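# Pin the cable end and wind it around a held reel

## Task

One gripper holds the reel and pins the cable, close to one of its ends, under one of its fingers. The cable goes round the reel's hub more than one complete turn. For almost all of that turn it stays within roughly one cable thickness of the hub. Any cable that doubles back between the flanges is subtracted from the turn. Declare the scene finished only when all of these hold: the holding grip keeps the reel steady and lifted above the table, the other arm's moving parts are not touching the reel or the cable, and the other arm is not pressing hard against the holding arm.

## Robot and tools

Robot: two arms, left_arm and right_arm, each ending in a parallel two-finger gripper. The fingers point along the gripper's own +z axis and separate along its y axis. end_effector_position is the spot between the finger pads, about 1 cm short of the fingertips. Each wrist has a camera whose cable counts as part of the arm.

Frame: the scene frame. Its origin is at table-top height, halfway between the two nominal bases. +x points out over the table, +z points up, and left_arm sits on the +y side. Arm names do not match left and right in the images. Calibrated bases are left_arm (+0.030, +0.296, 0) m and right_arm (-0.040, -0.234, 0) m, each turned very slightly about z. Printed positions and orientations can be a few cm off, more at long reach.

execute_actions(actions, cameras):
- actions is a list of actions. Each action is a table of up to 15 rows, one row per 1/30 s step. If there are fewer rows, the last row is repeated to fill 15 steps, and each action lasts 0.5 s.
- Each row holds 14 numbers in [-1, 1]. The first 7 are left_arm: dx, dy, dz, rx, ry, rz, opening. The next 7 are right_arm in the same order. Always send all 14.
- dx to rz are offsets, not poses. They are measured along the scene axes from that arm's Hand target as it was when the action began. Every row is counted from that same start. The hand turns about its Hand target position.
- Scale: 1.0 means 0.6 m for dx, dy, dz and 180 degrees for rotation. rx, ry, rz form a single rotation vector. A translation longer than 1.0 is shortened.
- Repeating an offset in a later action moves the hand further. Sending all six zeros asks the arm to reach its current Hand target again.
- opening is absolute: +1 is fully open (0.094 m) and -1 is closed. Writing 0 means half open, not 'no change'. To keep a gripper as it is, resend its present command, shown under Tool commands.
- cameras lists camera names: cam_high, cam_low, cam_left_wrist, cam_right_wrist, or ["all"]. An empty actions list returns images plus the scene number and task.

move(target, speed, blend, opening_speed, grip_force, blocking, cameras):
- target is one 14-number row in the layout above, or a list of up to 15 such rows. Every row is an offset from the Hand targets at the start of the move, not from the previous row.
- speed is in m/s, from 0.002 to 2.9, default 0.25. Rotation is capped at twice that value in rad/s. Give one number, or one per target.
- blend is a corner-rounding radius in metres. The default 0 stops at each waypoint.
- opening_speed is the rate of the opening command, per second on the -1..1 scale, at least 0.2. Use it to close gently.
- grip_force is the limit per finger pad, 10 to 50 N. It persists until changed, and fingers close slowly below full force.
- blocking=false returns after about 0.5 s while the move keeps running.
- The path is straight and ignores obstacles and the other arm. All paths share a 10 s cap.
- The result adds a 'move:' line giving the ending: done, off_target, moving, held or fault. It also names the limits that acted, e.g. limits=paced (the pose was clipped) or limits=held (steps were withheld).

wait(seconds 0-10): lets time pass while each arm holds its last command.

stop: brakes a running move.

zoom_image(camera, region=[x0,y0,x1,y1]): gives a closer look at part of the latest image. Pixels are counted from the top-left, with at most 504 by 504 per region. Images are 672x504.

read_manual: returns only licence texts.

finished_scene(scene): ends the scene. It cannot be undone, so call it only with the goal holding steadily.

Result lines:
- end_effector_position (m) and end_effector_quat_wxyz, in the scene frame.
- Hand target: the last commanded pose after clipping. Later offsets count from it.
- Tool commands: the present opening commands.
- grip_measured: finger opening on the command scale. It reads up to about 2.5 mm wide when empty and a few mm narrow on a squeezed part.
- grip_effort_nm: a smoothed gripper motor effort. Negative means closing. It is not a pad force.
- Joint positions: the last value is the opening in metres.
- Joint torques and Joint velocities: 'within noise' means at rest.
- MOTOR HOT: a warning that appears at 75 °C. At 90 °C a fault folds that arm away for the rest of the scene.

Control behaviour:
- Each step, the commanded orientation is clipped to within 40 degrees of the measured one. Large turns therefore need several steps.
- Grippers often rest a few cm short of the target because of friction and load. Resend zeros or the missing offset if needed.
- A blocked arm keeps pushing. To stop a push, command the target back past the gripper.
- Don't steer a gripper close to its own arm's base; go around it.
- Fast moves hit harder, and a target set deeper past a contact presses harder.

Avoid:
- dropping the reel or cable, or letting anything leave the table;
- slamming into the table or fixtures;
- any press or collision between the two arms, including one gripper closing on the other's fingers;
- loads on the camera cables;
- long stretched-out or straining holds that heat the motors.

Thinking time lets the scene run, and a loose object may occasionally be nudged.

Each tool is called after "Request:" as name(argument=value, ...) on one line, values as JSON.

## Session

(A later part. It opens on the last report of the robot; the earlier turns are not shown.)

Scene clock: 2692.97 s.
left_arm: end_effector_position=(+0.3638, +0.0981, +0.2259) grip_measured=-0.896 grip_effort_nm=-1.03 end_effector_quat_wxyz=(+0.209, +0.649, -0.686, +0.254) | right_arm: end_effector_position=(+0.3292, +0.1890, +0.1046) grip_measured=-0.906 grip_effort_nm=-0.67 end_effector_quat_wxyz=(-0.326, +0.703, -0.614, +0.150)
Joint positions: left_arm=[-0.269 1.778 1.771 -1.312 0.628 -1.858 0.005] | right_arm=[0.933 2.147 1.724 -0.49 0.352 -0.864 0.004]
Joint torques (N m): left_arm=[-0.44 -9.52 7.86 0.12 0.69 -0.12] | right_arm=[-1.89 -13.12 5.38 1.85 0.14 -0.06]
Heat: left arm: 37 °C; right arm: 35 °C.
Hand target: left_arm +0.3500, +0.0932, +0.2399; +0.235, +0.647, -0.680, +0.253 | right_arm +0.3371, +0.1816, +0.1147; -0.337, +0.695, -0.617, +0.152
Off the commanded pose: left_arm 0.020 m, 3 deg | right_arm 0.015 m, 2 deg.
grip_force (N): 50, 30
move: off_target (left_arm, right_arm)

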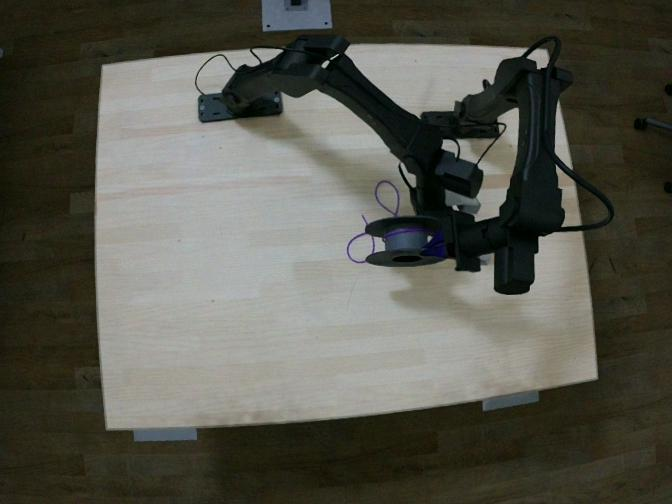

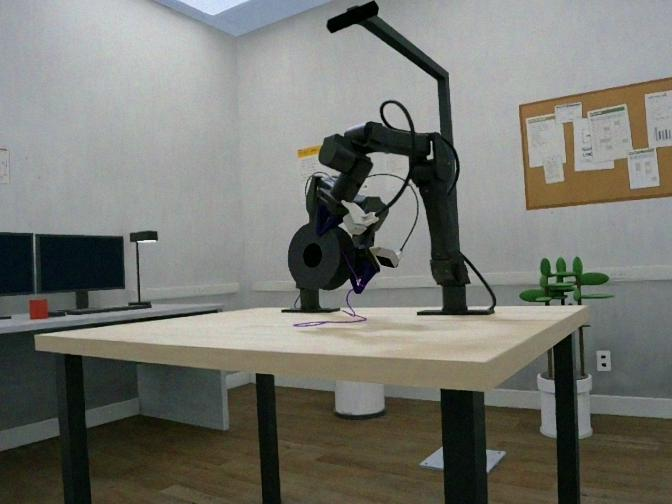

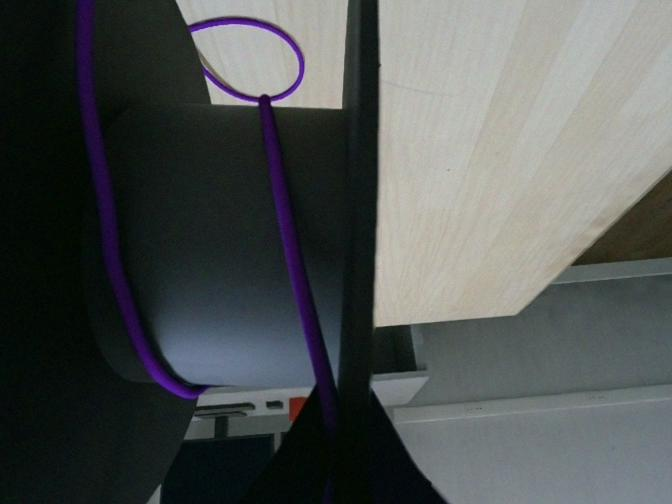

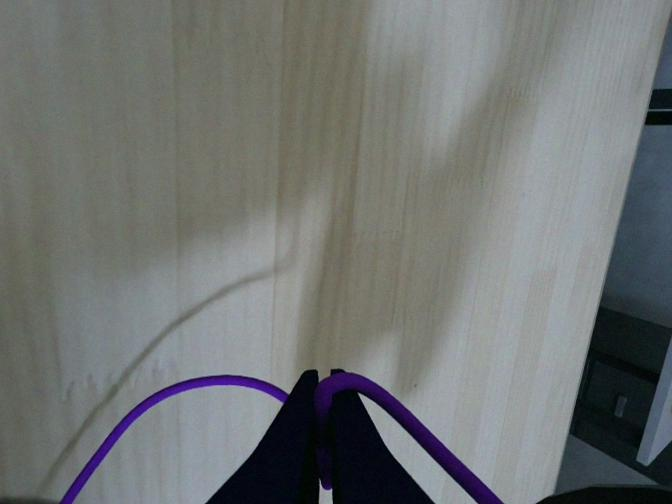

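Request:
move(target=[[0,0,0,0,0,0,-1, -0.053,-0.005,-0.014,-0.016,-0.108,-0.028,-1],[0,0,0,0,0,0,-1, -0.045,-0.067,-0.025,-0.0327,-0.2172,-0.0555,-1]], speed=0.12, blend=[0.01,0], cameras=["all"])

Scene clock: 2793.57 s.
left_arm: end_effector_position=(+0.3531, +0.0994, +0.2246) grip_measured=-0.896 grip_effort_nm=-1.04 end_effector_quat_wxyz=(+0.226, +0.655, -0.682, +0.236) | right_arm: end_effector_position=(+0.3130, +0.1446, +0.1047) grip_measured=-0.906 grip_effort_nm=-0.67 end_effector_quat_wxyz=(-0.476, +0.568, -0.517, +0.428)
Joint positions: left_arm=[-0.269 1.778 1.771 -1.362 0.639 -1.858 0.005] | right_arm=[1.083 2.132 1.086 0.712 0.986 -1.283 0.004]
Joint torques (N m): left_arm=[-0.42 -9.42 7.86 0.43 0.58 -0.1] | right_arm=[0.64 -8.72 4.55 2.22 0.34 -0.01]
Heat: left arm: 37 °C; right arm: 43 °C.
Hand target: left_arm +0.3500, +0.0932, +0.2399; +0.235, +0.647, -0.680, +0.253 | right_arm +0.3102, +0.1413, +0.0998; -0.474, +0.564, -0.517, +0.435
Off the commanded pose: left_arm 0.017 m, 2 deg | right_arm 0.007 m, 1 deg.
grip_force (N): 50, 30
move: off_target (left_arm)

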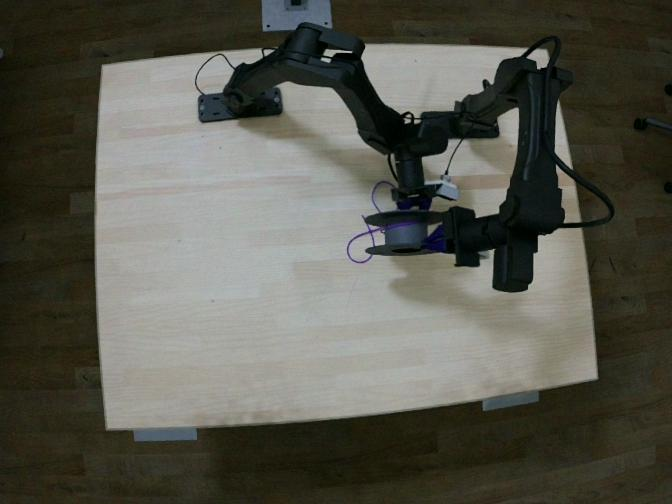

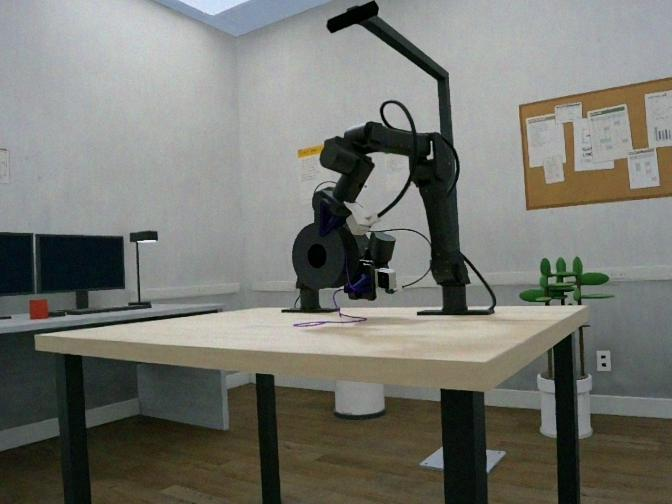

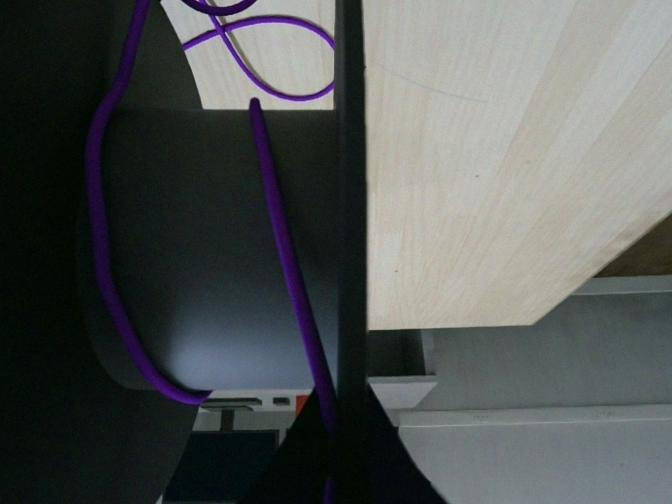

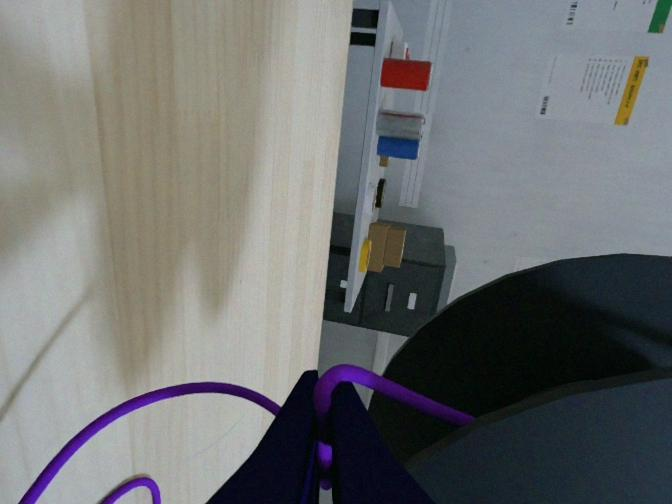

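Request:
move(target=[0,0,0,0,0,0,-1, 0.042,-0.03,-0.025,0,0,0,-1], speed=0.08, cameras=["all"])

Scene clock: 2798.43 s.
left_arm: end_effector_position=(+0.3569, +0.0982, +0.2255) grip_measured=-0.896 grip_effort_nm=-1.03 end_effector_quat_wxyz=(+0.221, +0.652, -0.683, +0.244) | right_arm: end_effector_position=(+0.3329, +0.1300, +0.0923) grip_measured=-0.907 grip_effort_nm=-0.67 end_effector_quat_wxyz=(-0.480, +0.564, -0.517, +0.429)
Joint positions: left_arm=[-0.269 1.778 1.771 -1.343 0.64 -1.858 0.005] | right_arm=[1.023 2.17 1.054 0.826 0.932 -1.324 0.004]
Joint torques (N m): left_arm=[-0.43 -9.46 7.84 0.31 0.61 -0.11] | right_arm=[-0.9 -8.61 4.27 2.19 0.13 -0.06]
Heat: left arm: 37 °C; right arm: 42 °C.
Hand target: left_arm +0.3500, +0.0932, +0.2399; +0.235, +0.647, -0.680, +0.253 | right_arm +0.3354, +0.1234, +0.0847; -0.474, +0.565, -0.517, +0.435
Off the commanded pose: left_arm 0.017 m, 2 deg | right_arm 0.010 m, 1 deg.
grip_force (N): 50, 30
move: off_target (left_arm)

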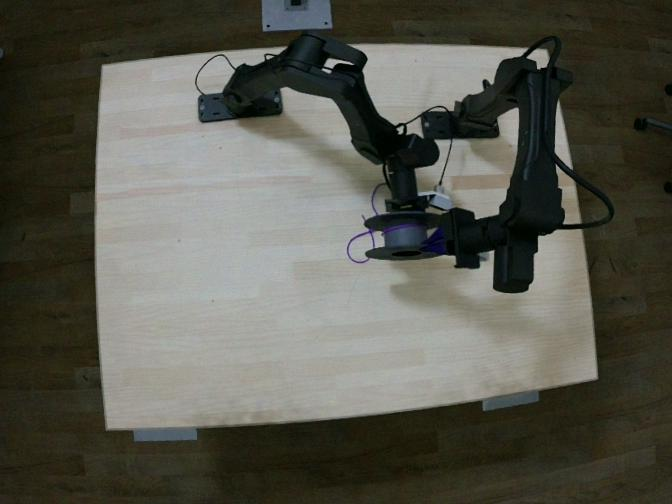

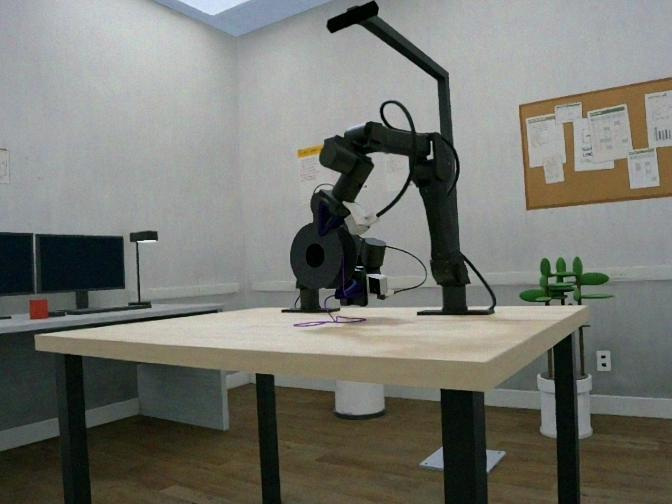

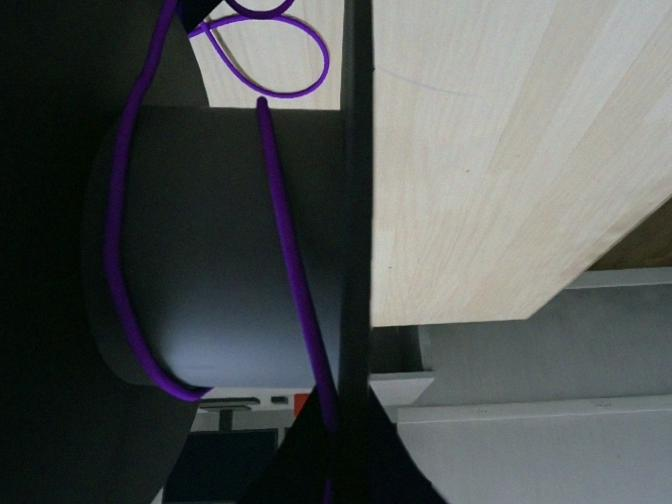

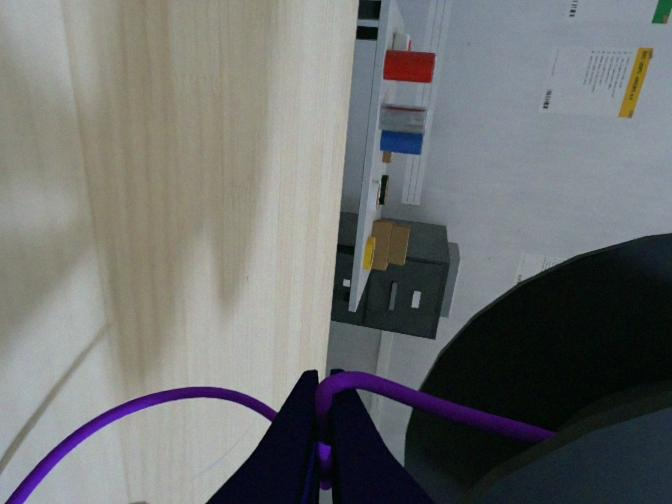

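Request:
zoom_image(camera="cam_left_wrist", region=[60, 0, 400, 504])

Request:
zoom_image(camera="cam_low", region=[270, 180, 410, 340])

Request:
zoom_image(camera="cam_high", region=[330, 160, 490, 290])

Scaled by 1.000.

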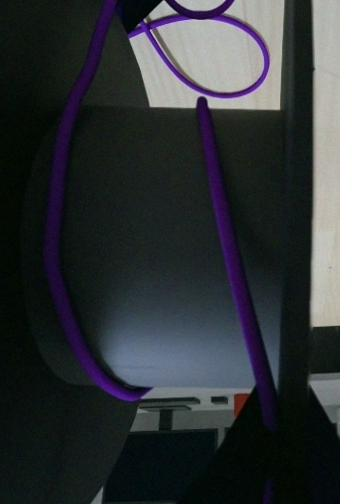

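Scaled by 3.150.

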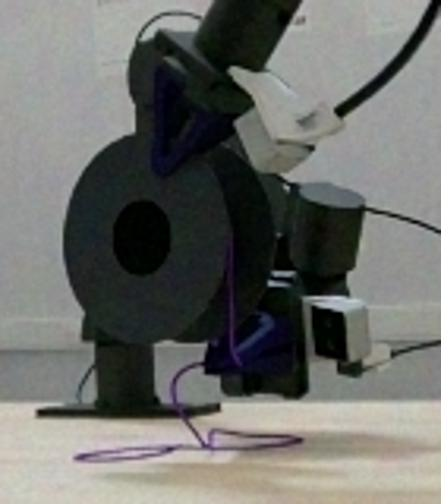

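Scaled by 3.150.

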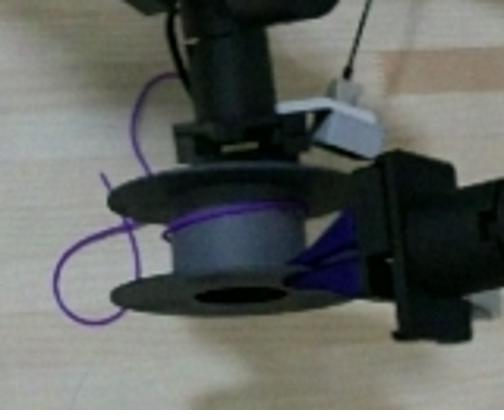

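Request:
move(target=[[0,0,0,0,0,0,-1, 0,0,0,0,0,0,-0.72],[0,0,0,0,0,0,-1, -0.005,0.003,-0.01,0,0,0,-0.72],[0,0,0,0,0,0,-1, -0.07,0.003,-0.012,0,0,0,-0.72],[0,0,0,0,0,0,-1, -0.2,0.003,0.0,0,0,0,-0.72]], speed=0.1, opening_speed=0.3, cameras=["all"])

Scene clock: 2874.73 s.
left_arm: end_effector_position=(+0.3537, +0.0994, +0.2246) grip_measured=-0.896 grip_effort_nm=-1.03 end_effector_quat_wxyz=(+0.224, +0.655, -0.682, +0.237) | right_arm: end_effector_position=(+0.2166, +0.1306, +0.0777) grip_measured=-0.722 grip_effort_nm=0.12 end_effector_quat_wxyz=(-0.474, +0.572, -0.512, +0.431)
Joint positions: left_arm=[-0.269 1.778 1.771 -1.359 0.638 -1.858 0.005] | right_arm=[1.311 2.076 0.884 0.685 1.194 -1.101 0.013]
Joint torques (N m): left_arm=[-0.4 -9.43 7.84 0.41 0.63 -0.11] | right_arm=[0.28 -10.71 4.07 1.46 0.4 0.16]
Heat: left arm: 37 °C; right arm: 37 °C.
Hand target: left_arm +0.3500, +0.0931, +0.2399; +0.236, +0.647, -0.680, +0.254 | right_arm +0.2155, +0.1251, +0.0848; -0.474, +0.564, -0.517, +0.435
Off the commanded pose: left_arm 0.017 m, 2 deg | right_arm 0.009 m, 1 deg.
grip_force (N): 50, 30
move: off_target (left_arm)

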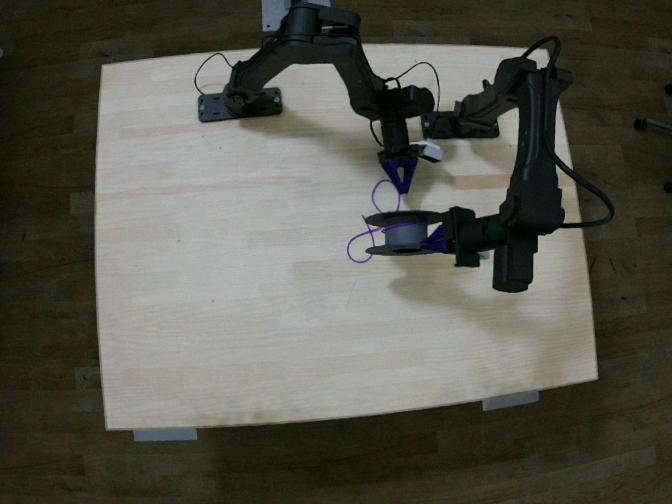

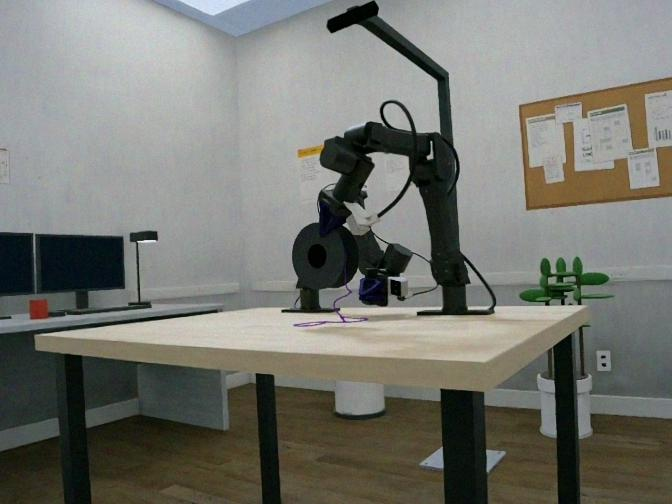

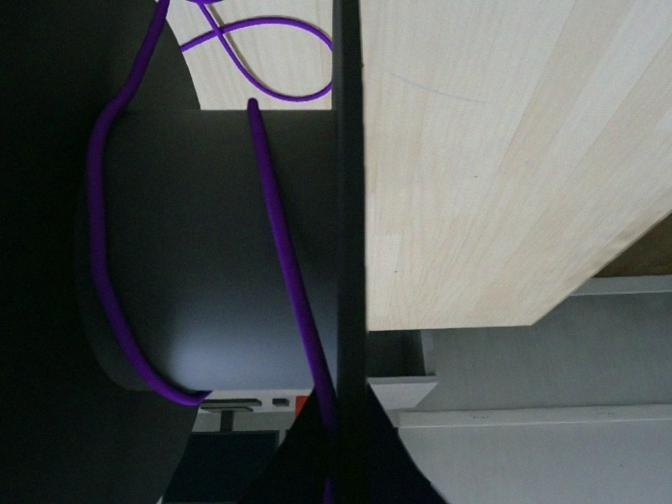

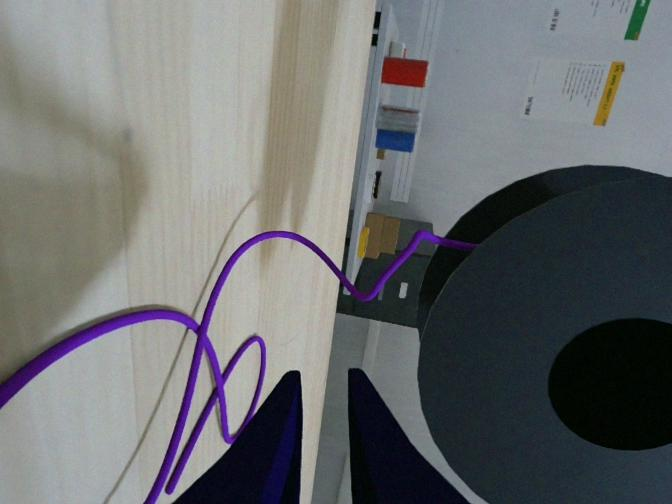

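Request:
zoom_image(camera="cam_right_wrist", region=[150, 150, 672, 504])

Request:
zoom_image(camera="cam_low", region=[270, 180, 410, 340])

Request:
zoom_image(camera="cam_high", region=[330, 160, 490, 290])

Region (150, 150, 672, 504) is 522x354 pixels. A region can be at most 504 by 504 pixels.

Scaled by 3.150.

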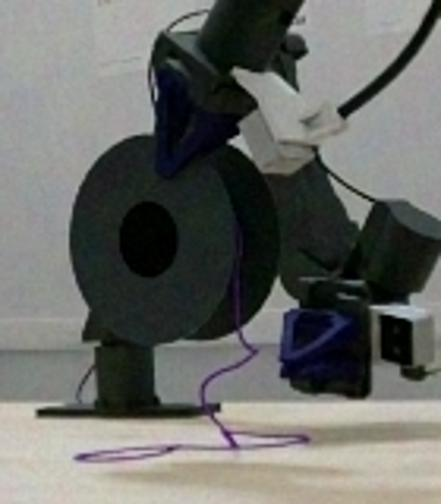

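Scaled by 3.150.

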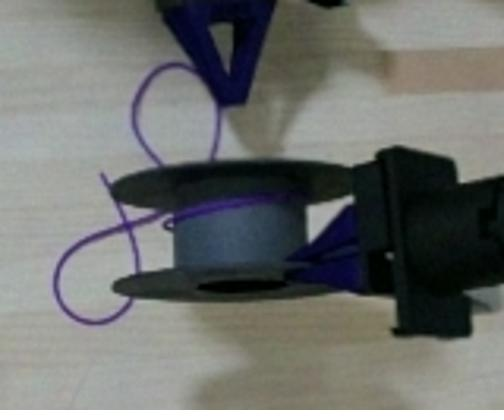

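Request:
move(target=[[0,0,0,0,0,0,-1, -0.03,-0.04,0.06,0,0,0,-0.72],[0,0,0,0,0,0,-1, -0.01,-0.2,0.17,0,0.05,0,-0.72],[0,0,0,0,0,0,-1, 0.141,-0.575,0.225,0,0.194,0,-0.72]], speed=0.2, blend=[0.02,0.05,0], cameras=["all"])

Scene clock: 2984.30 s.
left_arm: end_effector_position=(+0.3537, +0.0994, +0.2246) grip_measured=-0.896 grip_effort_nm=-1.04 end_effector_quat_wxyz=(+0.224, +0.655, -0.682, +0.237) | right_arm: end_effector_position=(+0.3007, -0.2201, +0.2131) grip_measured=-0.722 grip_effort_nm=0.12 end_effector_quat_wxyz=(-0.296, +0.667, -0.637, +0.251)
Joint positions: left_arm=[-0.269 1.778 1.771 -1.359 0.638 -1.858 0.005] | right_arm=[-0.033 1.149 1.024 -0.652 -0.077 -1.588 0.013]
Joint torques (N m): left_arm=[-0.42 -9.43 7.84 0.41 0.63 -0.1] | right_arm=[-0.64 -2.58 9.76 1.51 -0.16 -0.01]
Heat: left arm: 38 °C; right arm: 36 °C.
Hand target: left_arm +0.3500, +0.0931, +0.2399; +0.236, +0.647, -0.680, +0.254 | right_arm +0.3001, -0.2198, +0.2197; -0.297, +0.669, -0.636, +0.245
Off the commanded pose: left_arm 0.017 m, 2 deg | right_arm 0.007 m, 1 deg.
grip_force (N): 50, 30
move: off_target (left_arm)

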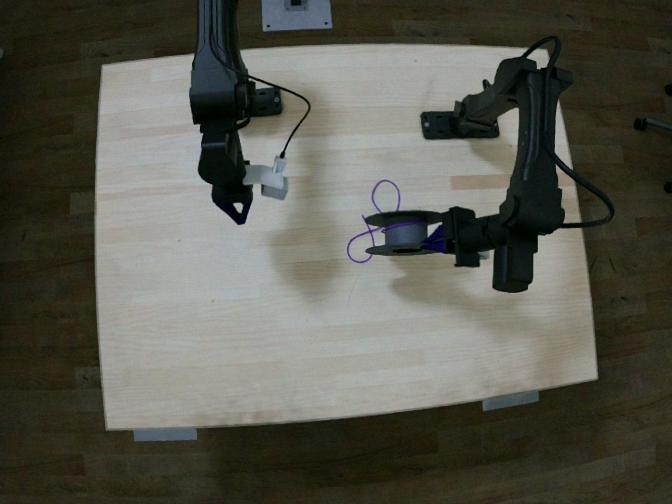

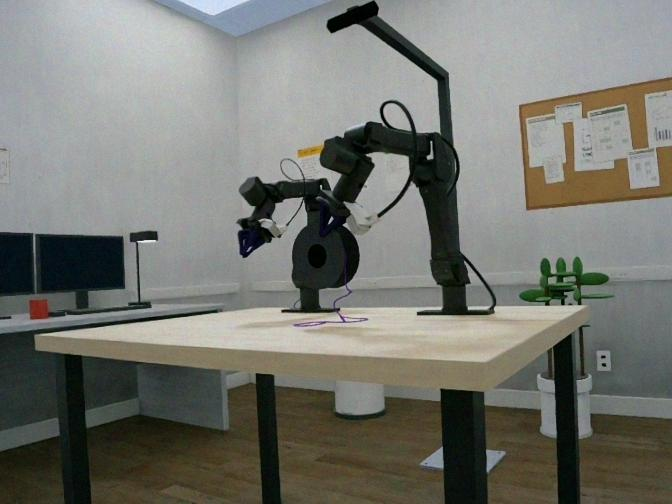

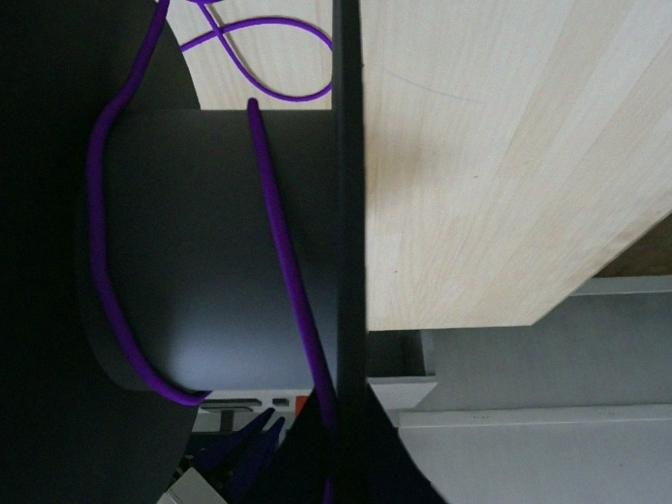

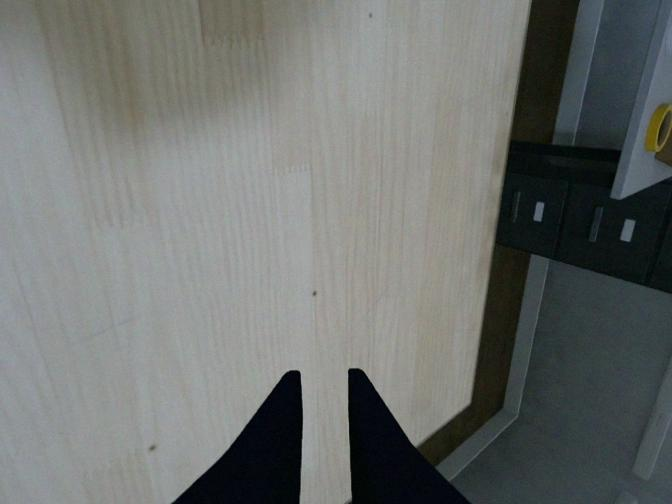

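Request:
zoom_image(camera="cam_high", region=[335, 165, 465, 275])

Request:
zoom_image(camera="cam_low", region=[280, 190, 380, 335])

Request:
zoom_image(camera="cam_left_wrist", region=[60, 300, 400, 504])

Scaled by 3.877.

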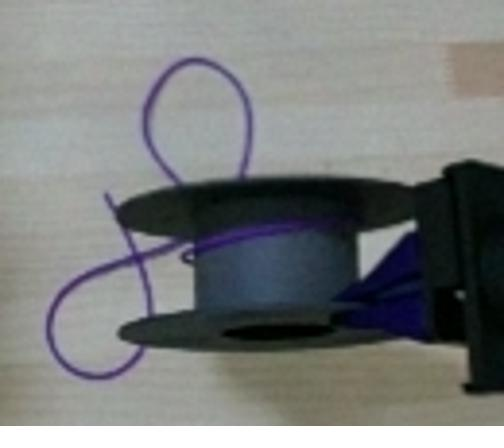

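Scaled by 3.476.

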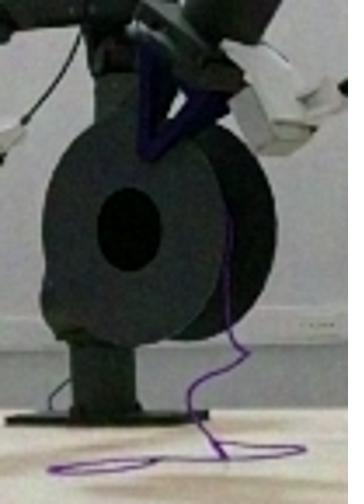

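Scaled by 1.482.

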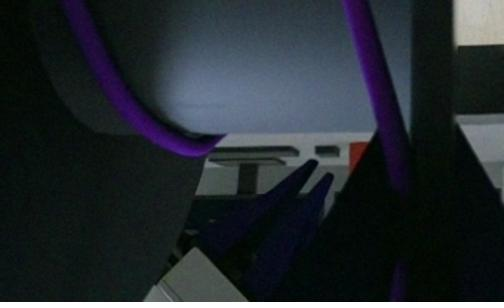

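Request:
move(target=[[-0.022,0.0663,-0.0333,0.1166,-0.0519,-0.0386,-1, 0,0,0,0,0,0,-0.72],[-0.0392,0.1398,-0.0333,0.2117,-0.108,-0.1119,-1, 0,0,0,0,0,0,-0.72]], speed=0.12, blend=[0.02,0], cameras=["all"])

Scene clock: 3086.50 s.
left_arm: end_effector_position=(+0.3334, +0.1718, +0.2083) grip_measured=-0.896 grip_effort_nm=-1.03 end_effector_quat_wxyz=(+0.044, -0.517, +0.852, -0.075) | right_arm: end_effector_position=(+0.3005, -0.2201, +0.2129) grip_measured=-0.722 grip_effort_nm=0.12 end_effector_quat_wxyz=(-0.295, +0.667, -0.636, +0.251)
Joint positions: left_arm=[-0.388 1.66 1.716 -1.454 0.02 -1.473 0.005] | right_arm=[-0.033 1.149 1.024 -0.653 -0.077 -1.588 0.013]
Joint torques (N m): left_arm=[-0.61 -10.86 5 0.42 -0.23 0.04] | right_arm=[-0.65 -2.56 9.81 1.51 -0.15 -0.03]
Heat: left arm: 38 °C; right arm: 35 °C.
Hand target: left_arm +0.3265, +0.1769, +0.2199; +0.062, -0.511, +0.854, -0.079 | right_arm +0.3001, -0.2198, +0.2197; -0.297, +0.669, -0.636, +0.245
Off the commanded pose: left_arm 0.014 m, 2 deg | right_arm 0.007 m, 1 deg.
grip_force (N): 50, 30
move: off_target (left_arm)

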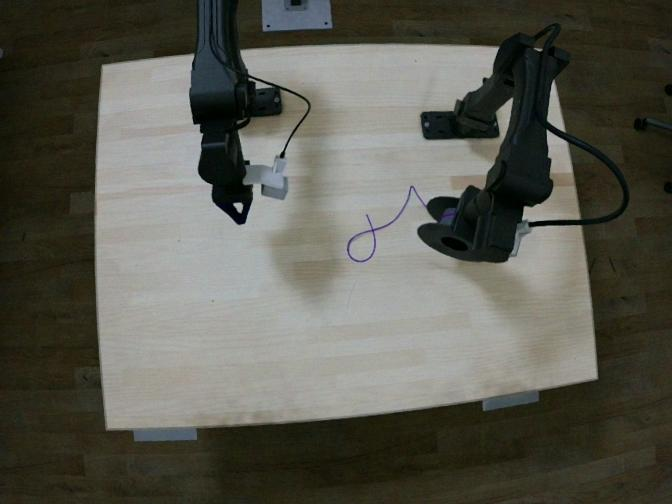

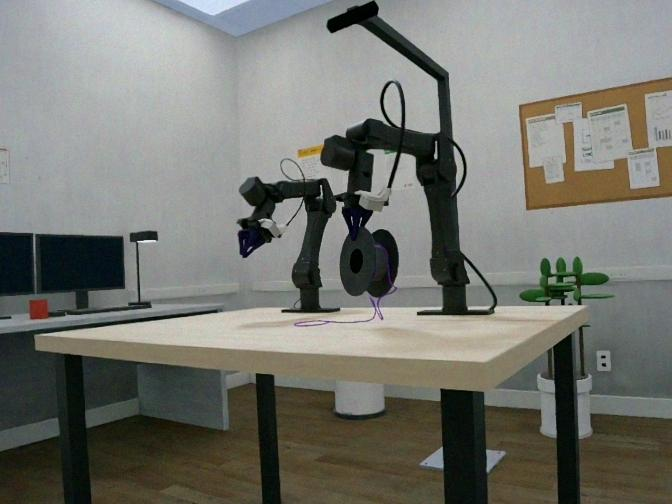

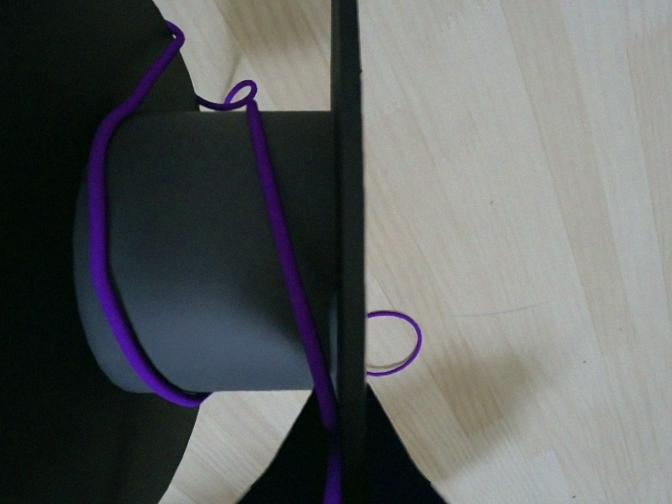

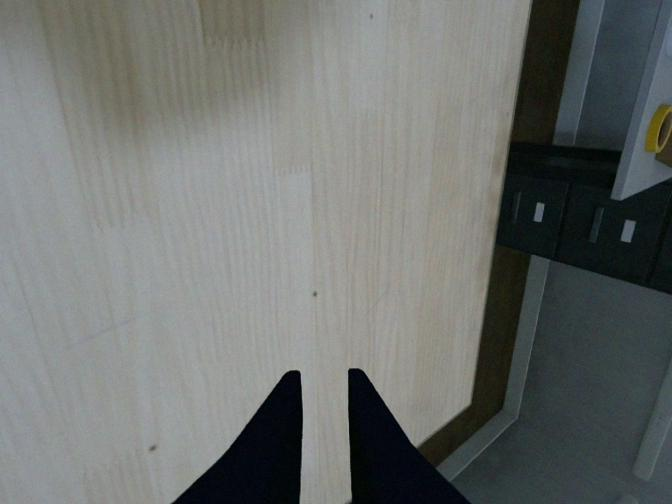

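Request:
zoom_image(camera="cam_low", region=[320, 210, 430, 335])

Request:
zoom_image(camera="cam_left_wrist", region=[40, 0, 460, 300])

Scaled by 4.032.

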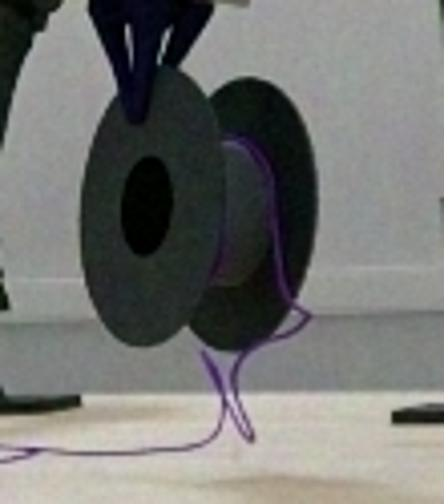

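Scaled by 1.200.

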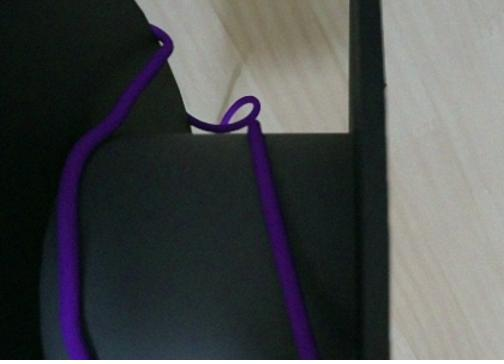

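Request:
move(target=[[-0.015,-0.008,0.001,0.0412,-0.017,-0.2311,-1, 0,0,0,0,0,0,-0.72],[-0.0203,-0.02,0.001,0.0764,-0.0327,-0.4261,-1, 0,0,0,0,0,0,-0.72]], speed=0.12, blend=[0.02,0], cameras=["all"])

Scene clock: 3115.27 s.
left_arm: end_effector_position=(+0.3191, +0.1614, +0.2080) grip_measured=-0.896 grip_effort_nm=-1.03 end_effector_quat_wxyz=(+0.074, +0.135, +0.987, -0.032) | right_arm: end_effector_position=(+0.3005, -0.2201, +0.2129) grip_measured=-0.722 grip_effort_nm=0.12 end_effector_quat_wxyz=(-0.295, +0.667, -0.636, +0.251)
Joint positions: left_arm=[-0.436 1.637 1.692 -1.464 0.018 -0.157 0.005] | right_arm=[-0.033 1.149 1.024 -0.653 -0.077 -1.588 0.013]
Joint torques (N m): left_arm=[-0.57 -10.84 5.05 0.48 -0.18 0.04] | right_arm=[-0.7 -2.56 9.78 1.51 -0.15 -0.02]
Heat: left arm: 36 °C; right arm: 35 °C.
Hand target: left_arm +0.3142, +0.1650, +0.2206; +0.097, +0.142, +0.985, -0.029 | right_arm +0.3001, -0.2198, +0.2197; -0.297, +0.669, -0.636, +0.245
Off the commanded pose: left_arm 0.014 m, 3 deg | right_arm 0.007 m, 1 deg.
grip_force (N): 50, 30
move: off_target (left_arm)

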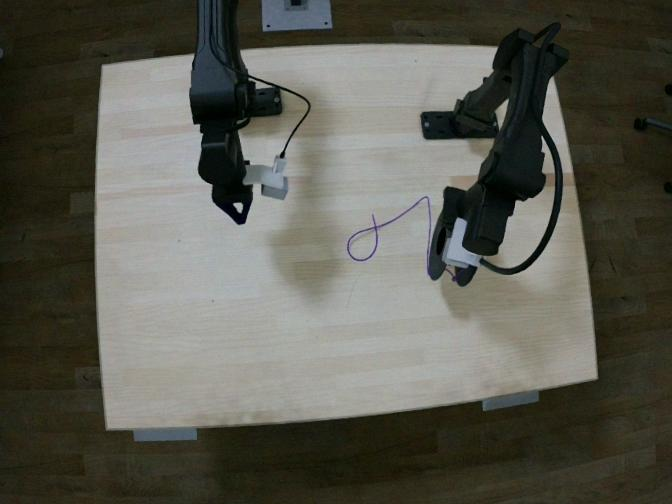

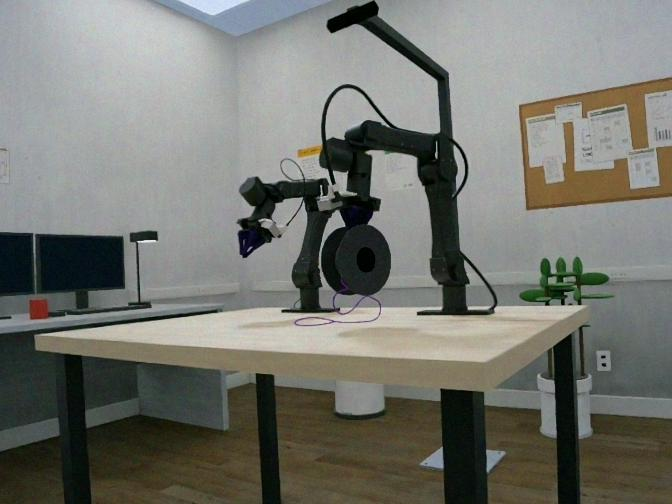

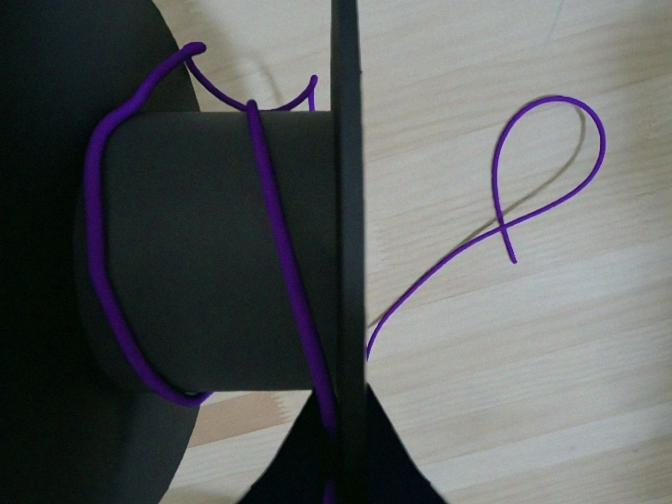

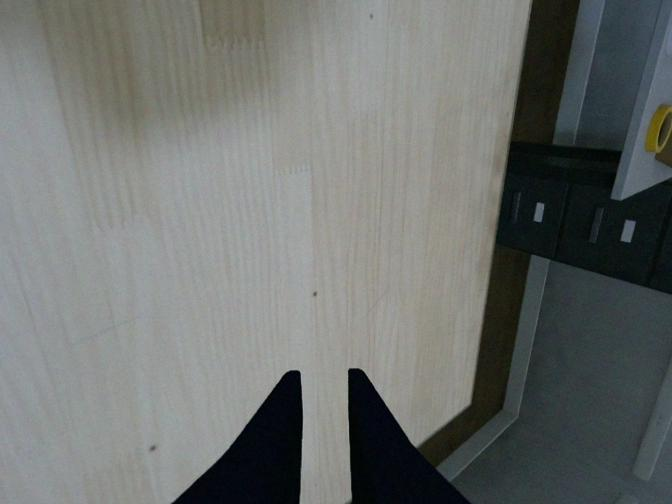

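Request:
move(target=[[0.0475,-0.0217,0.0593,-0.0391,-0.129,-0.0441,-1, 0,0,0,0,0,0,-0.72],[0.0652,-0.0305,0.152,-0.0878,-0.2558,-0.0399,-1, 0,0,0,0,0,0,-0.72]], speed=0.12, blend=[0.02,0], cameras=["all"])

Scene clock: 3139.17 s.
left_arm: end_effector_position=(+0.3483, +0.1482, +0.2866) grip_measured=-0.896 grip_effort_nm=-1.04 end_effector_quat_wxyz=(+0.442, +0.189, +0.871, -0.103) | right_arm: end_effector_position=(+0.3005, -0.2201, +0.2129) grip_measured=-0.722 grip_effort_nm=0.12 end_effector_quat_wxyz=(-0.295, +0.667, -0.636, +0.251)
Joint positions: left_arm=[-0.441 1.132 1.2 -0.697 0.008 -0.009 0.005] | right_arm=[-0.033 1.149 1.024 -0.653 -0.077 -1.588 0.013]
Joint torques (N m): left_arm=[-0.06 -5.97 6.37 2.07 -0.08 0.07] | right_arm=[-0.72 -2.61 9.77 1.51 -0.16 -0.02]
Heat: left arm: 36 °C; right arm: 35 °C.
Hand target: left_arm +0.3534, +0.1467, +0.3117; +0.489, +0.188, +0.845, -0.109 | right_arm +0.3001, -0.2198, +0.2197; -0.297, +0.669, -0.636, +0.245
Off the commanded pose: left_arm 0.026 m, 6 deg | right_arm 0.007 m, 1 deg.
grip_force (N): 50, 30
move: off_target (left_arm)

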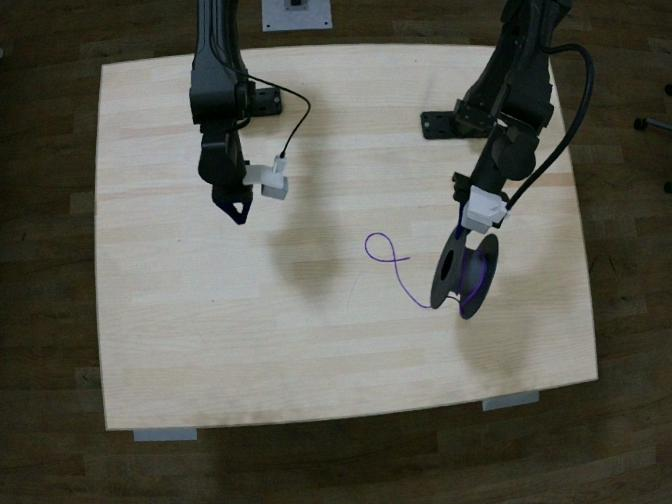

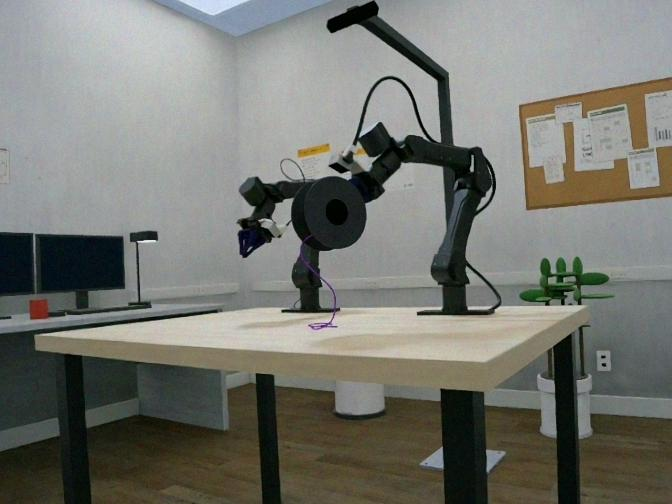

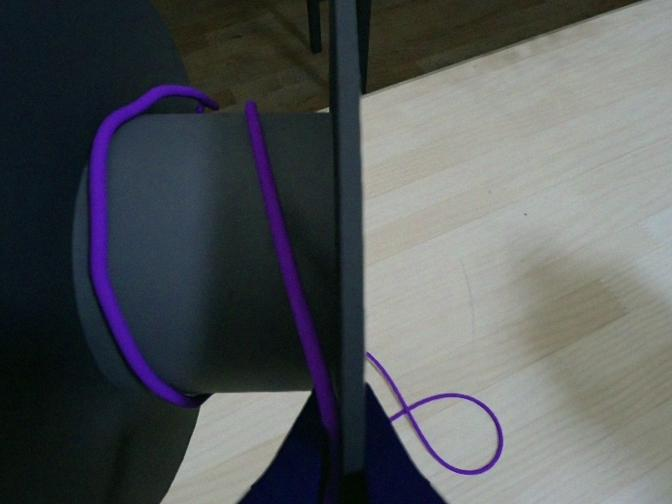

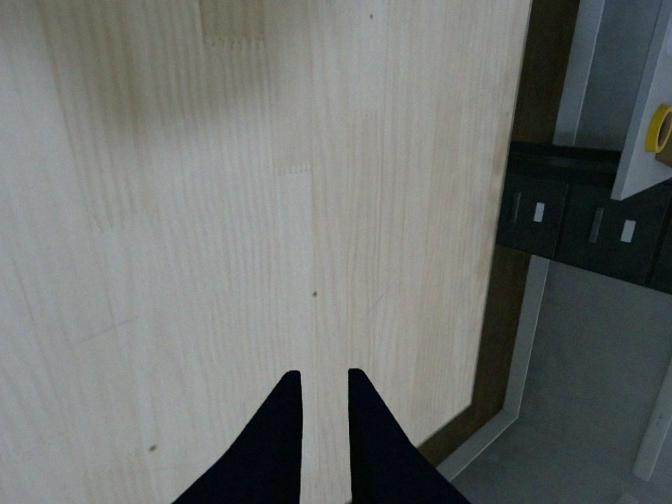

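Request:
zoom_image(camera="cam_high", region=[350, 190, 530, 340])

Request:
zoom_image(camera="cam_low", region=[270, 140, 400, 340])

Request:
zoom_image(camera="cam_left_wrist", region=[50, 50, 400, 440])

Scaled by 2.800.

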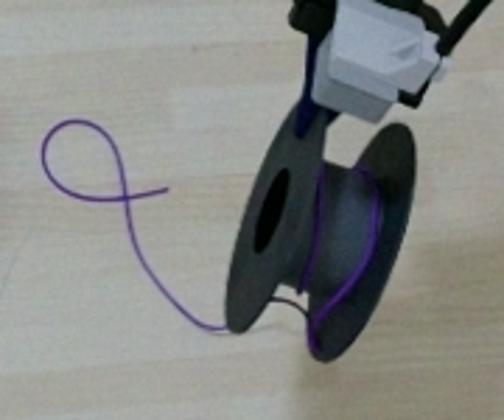

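Scaled by 2.520.

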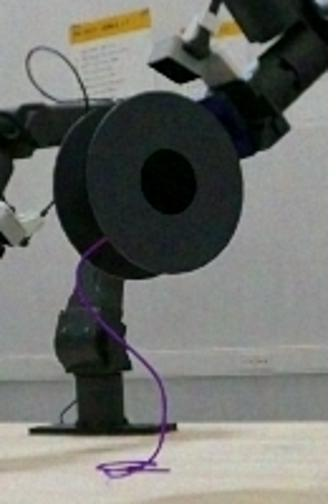

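Scaled by 1.292.

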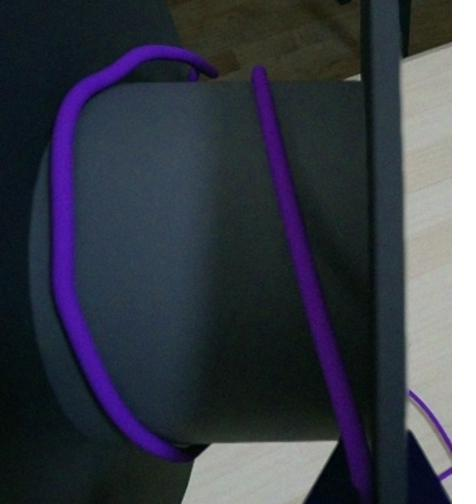

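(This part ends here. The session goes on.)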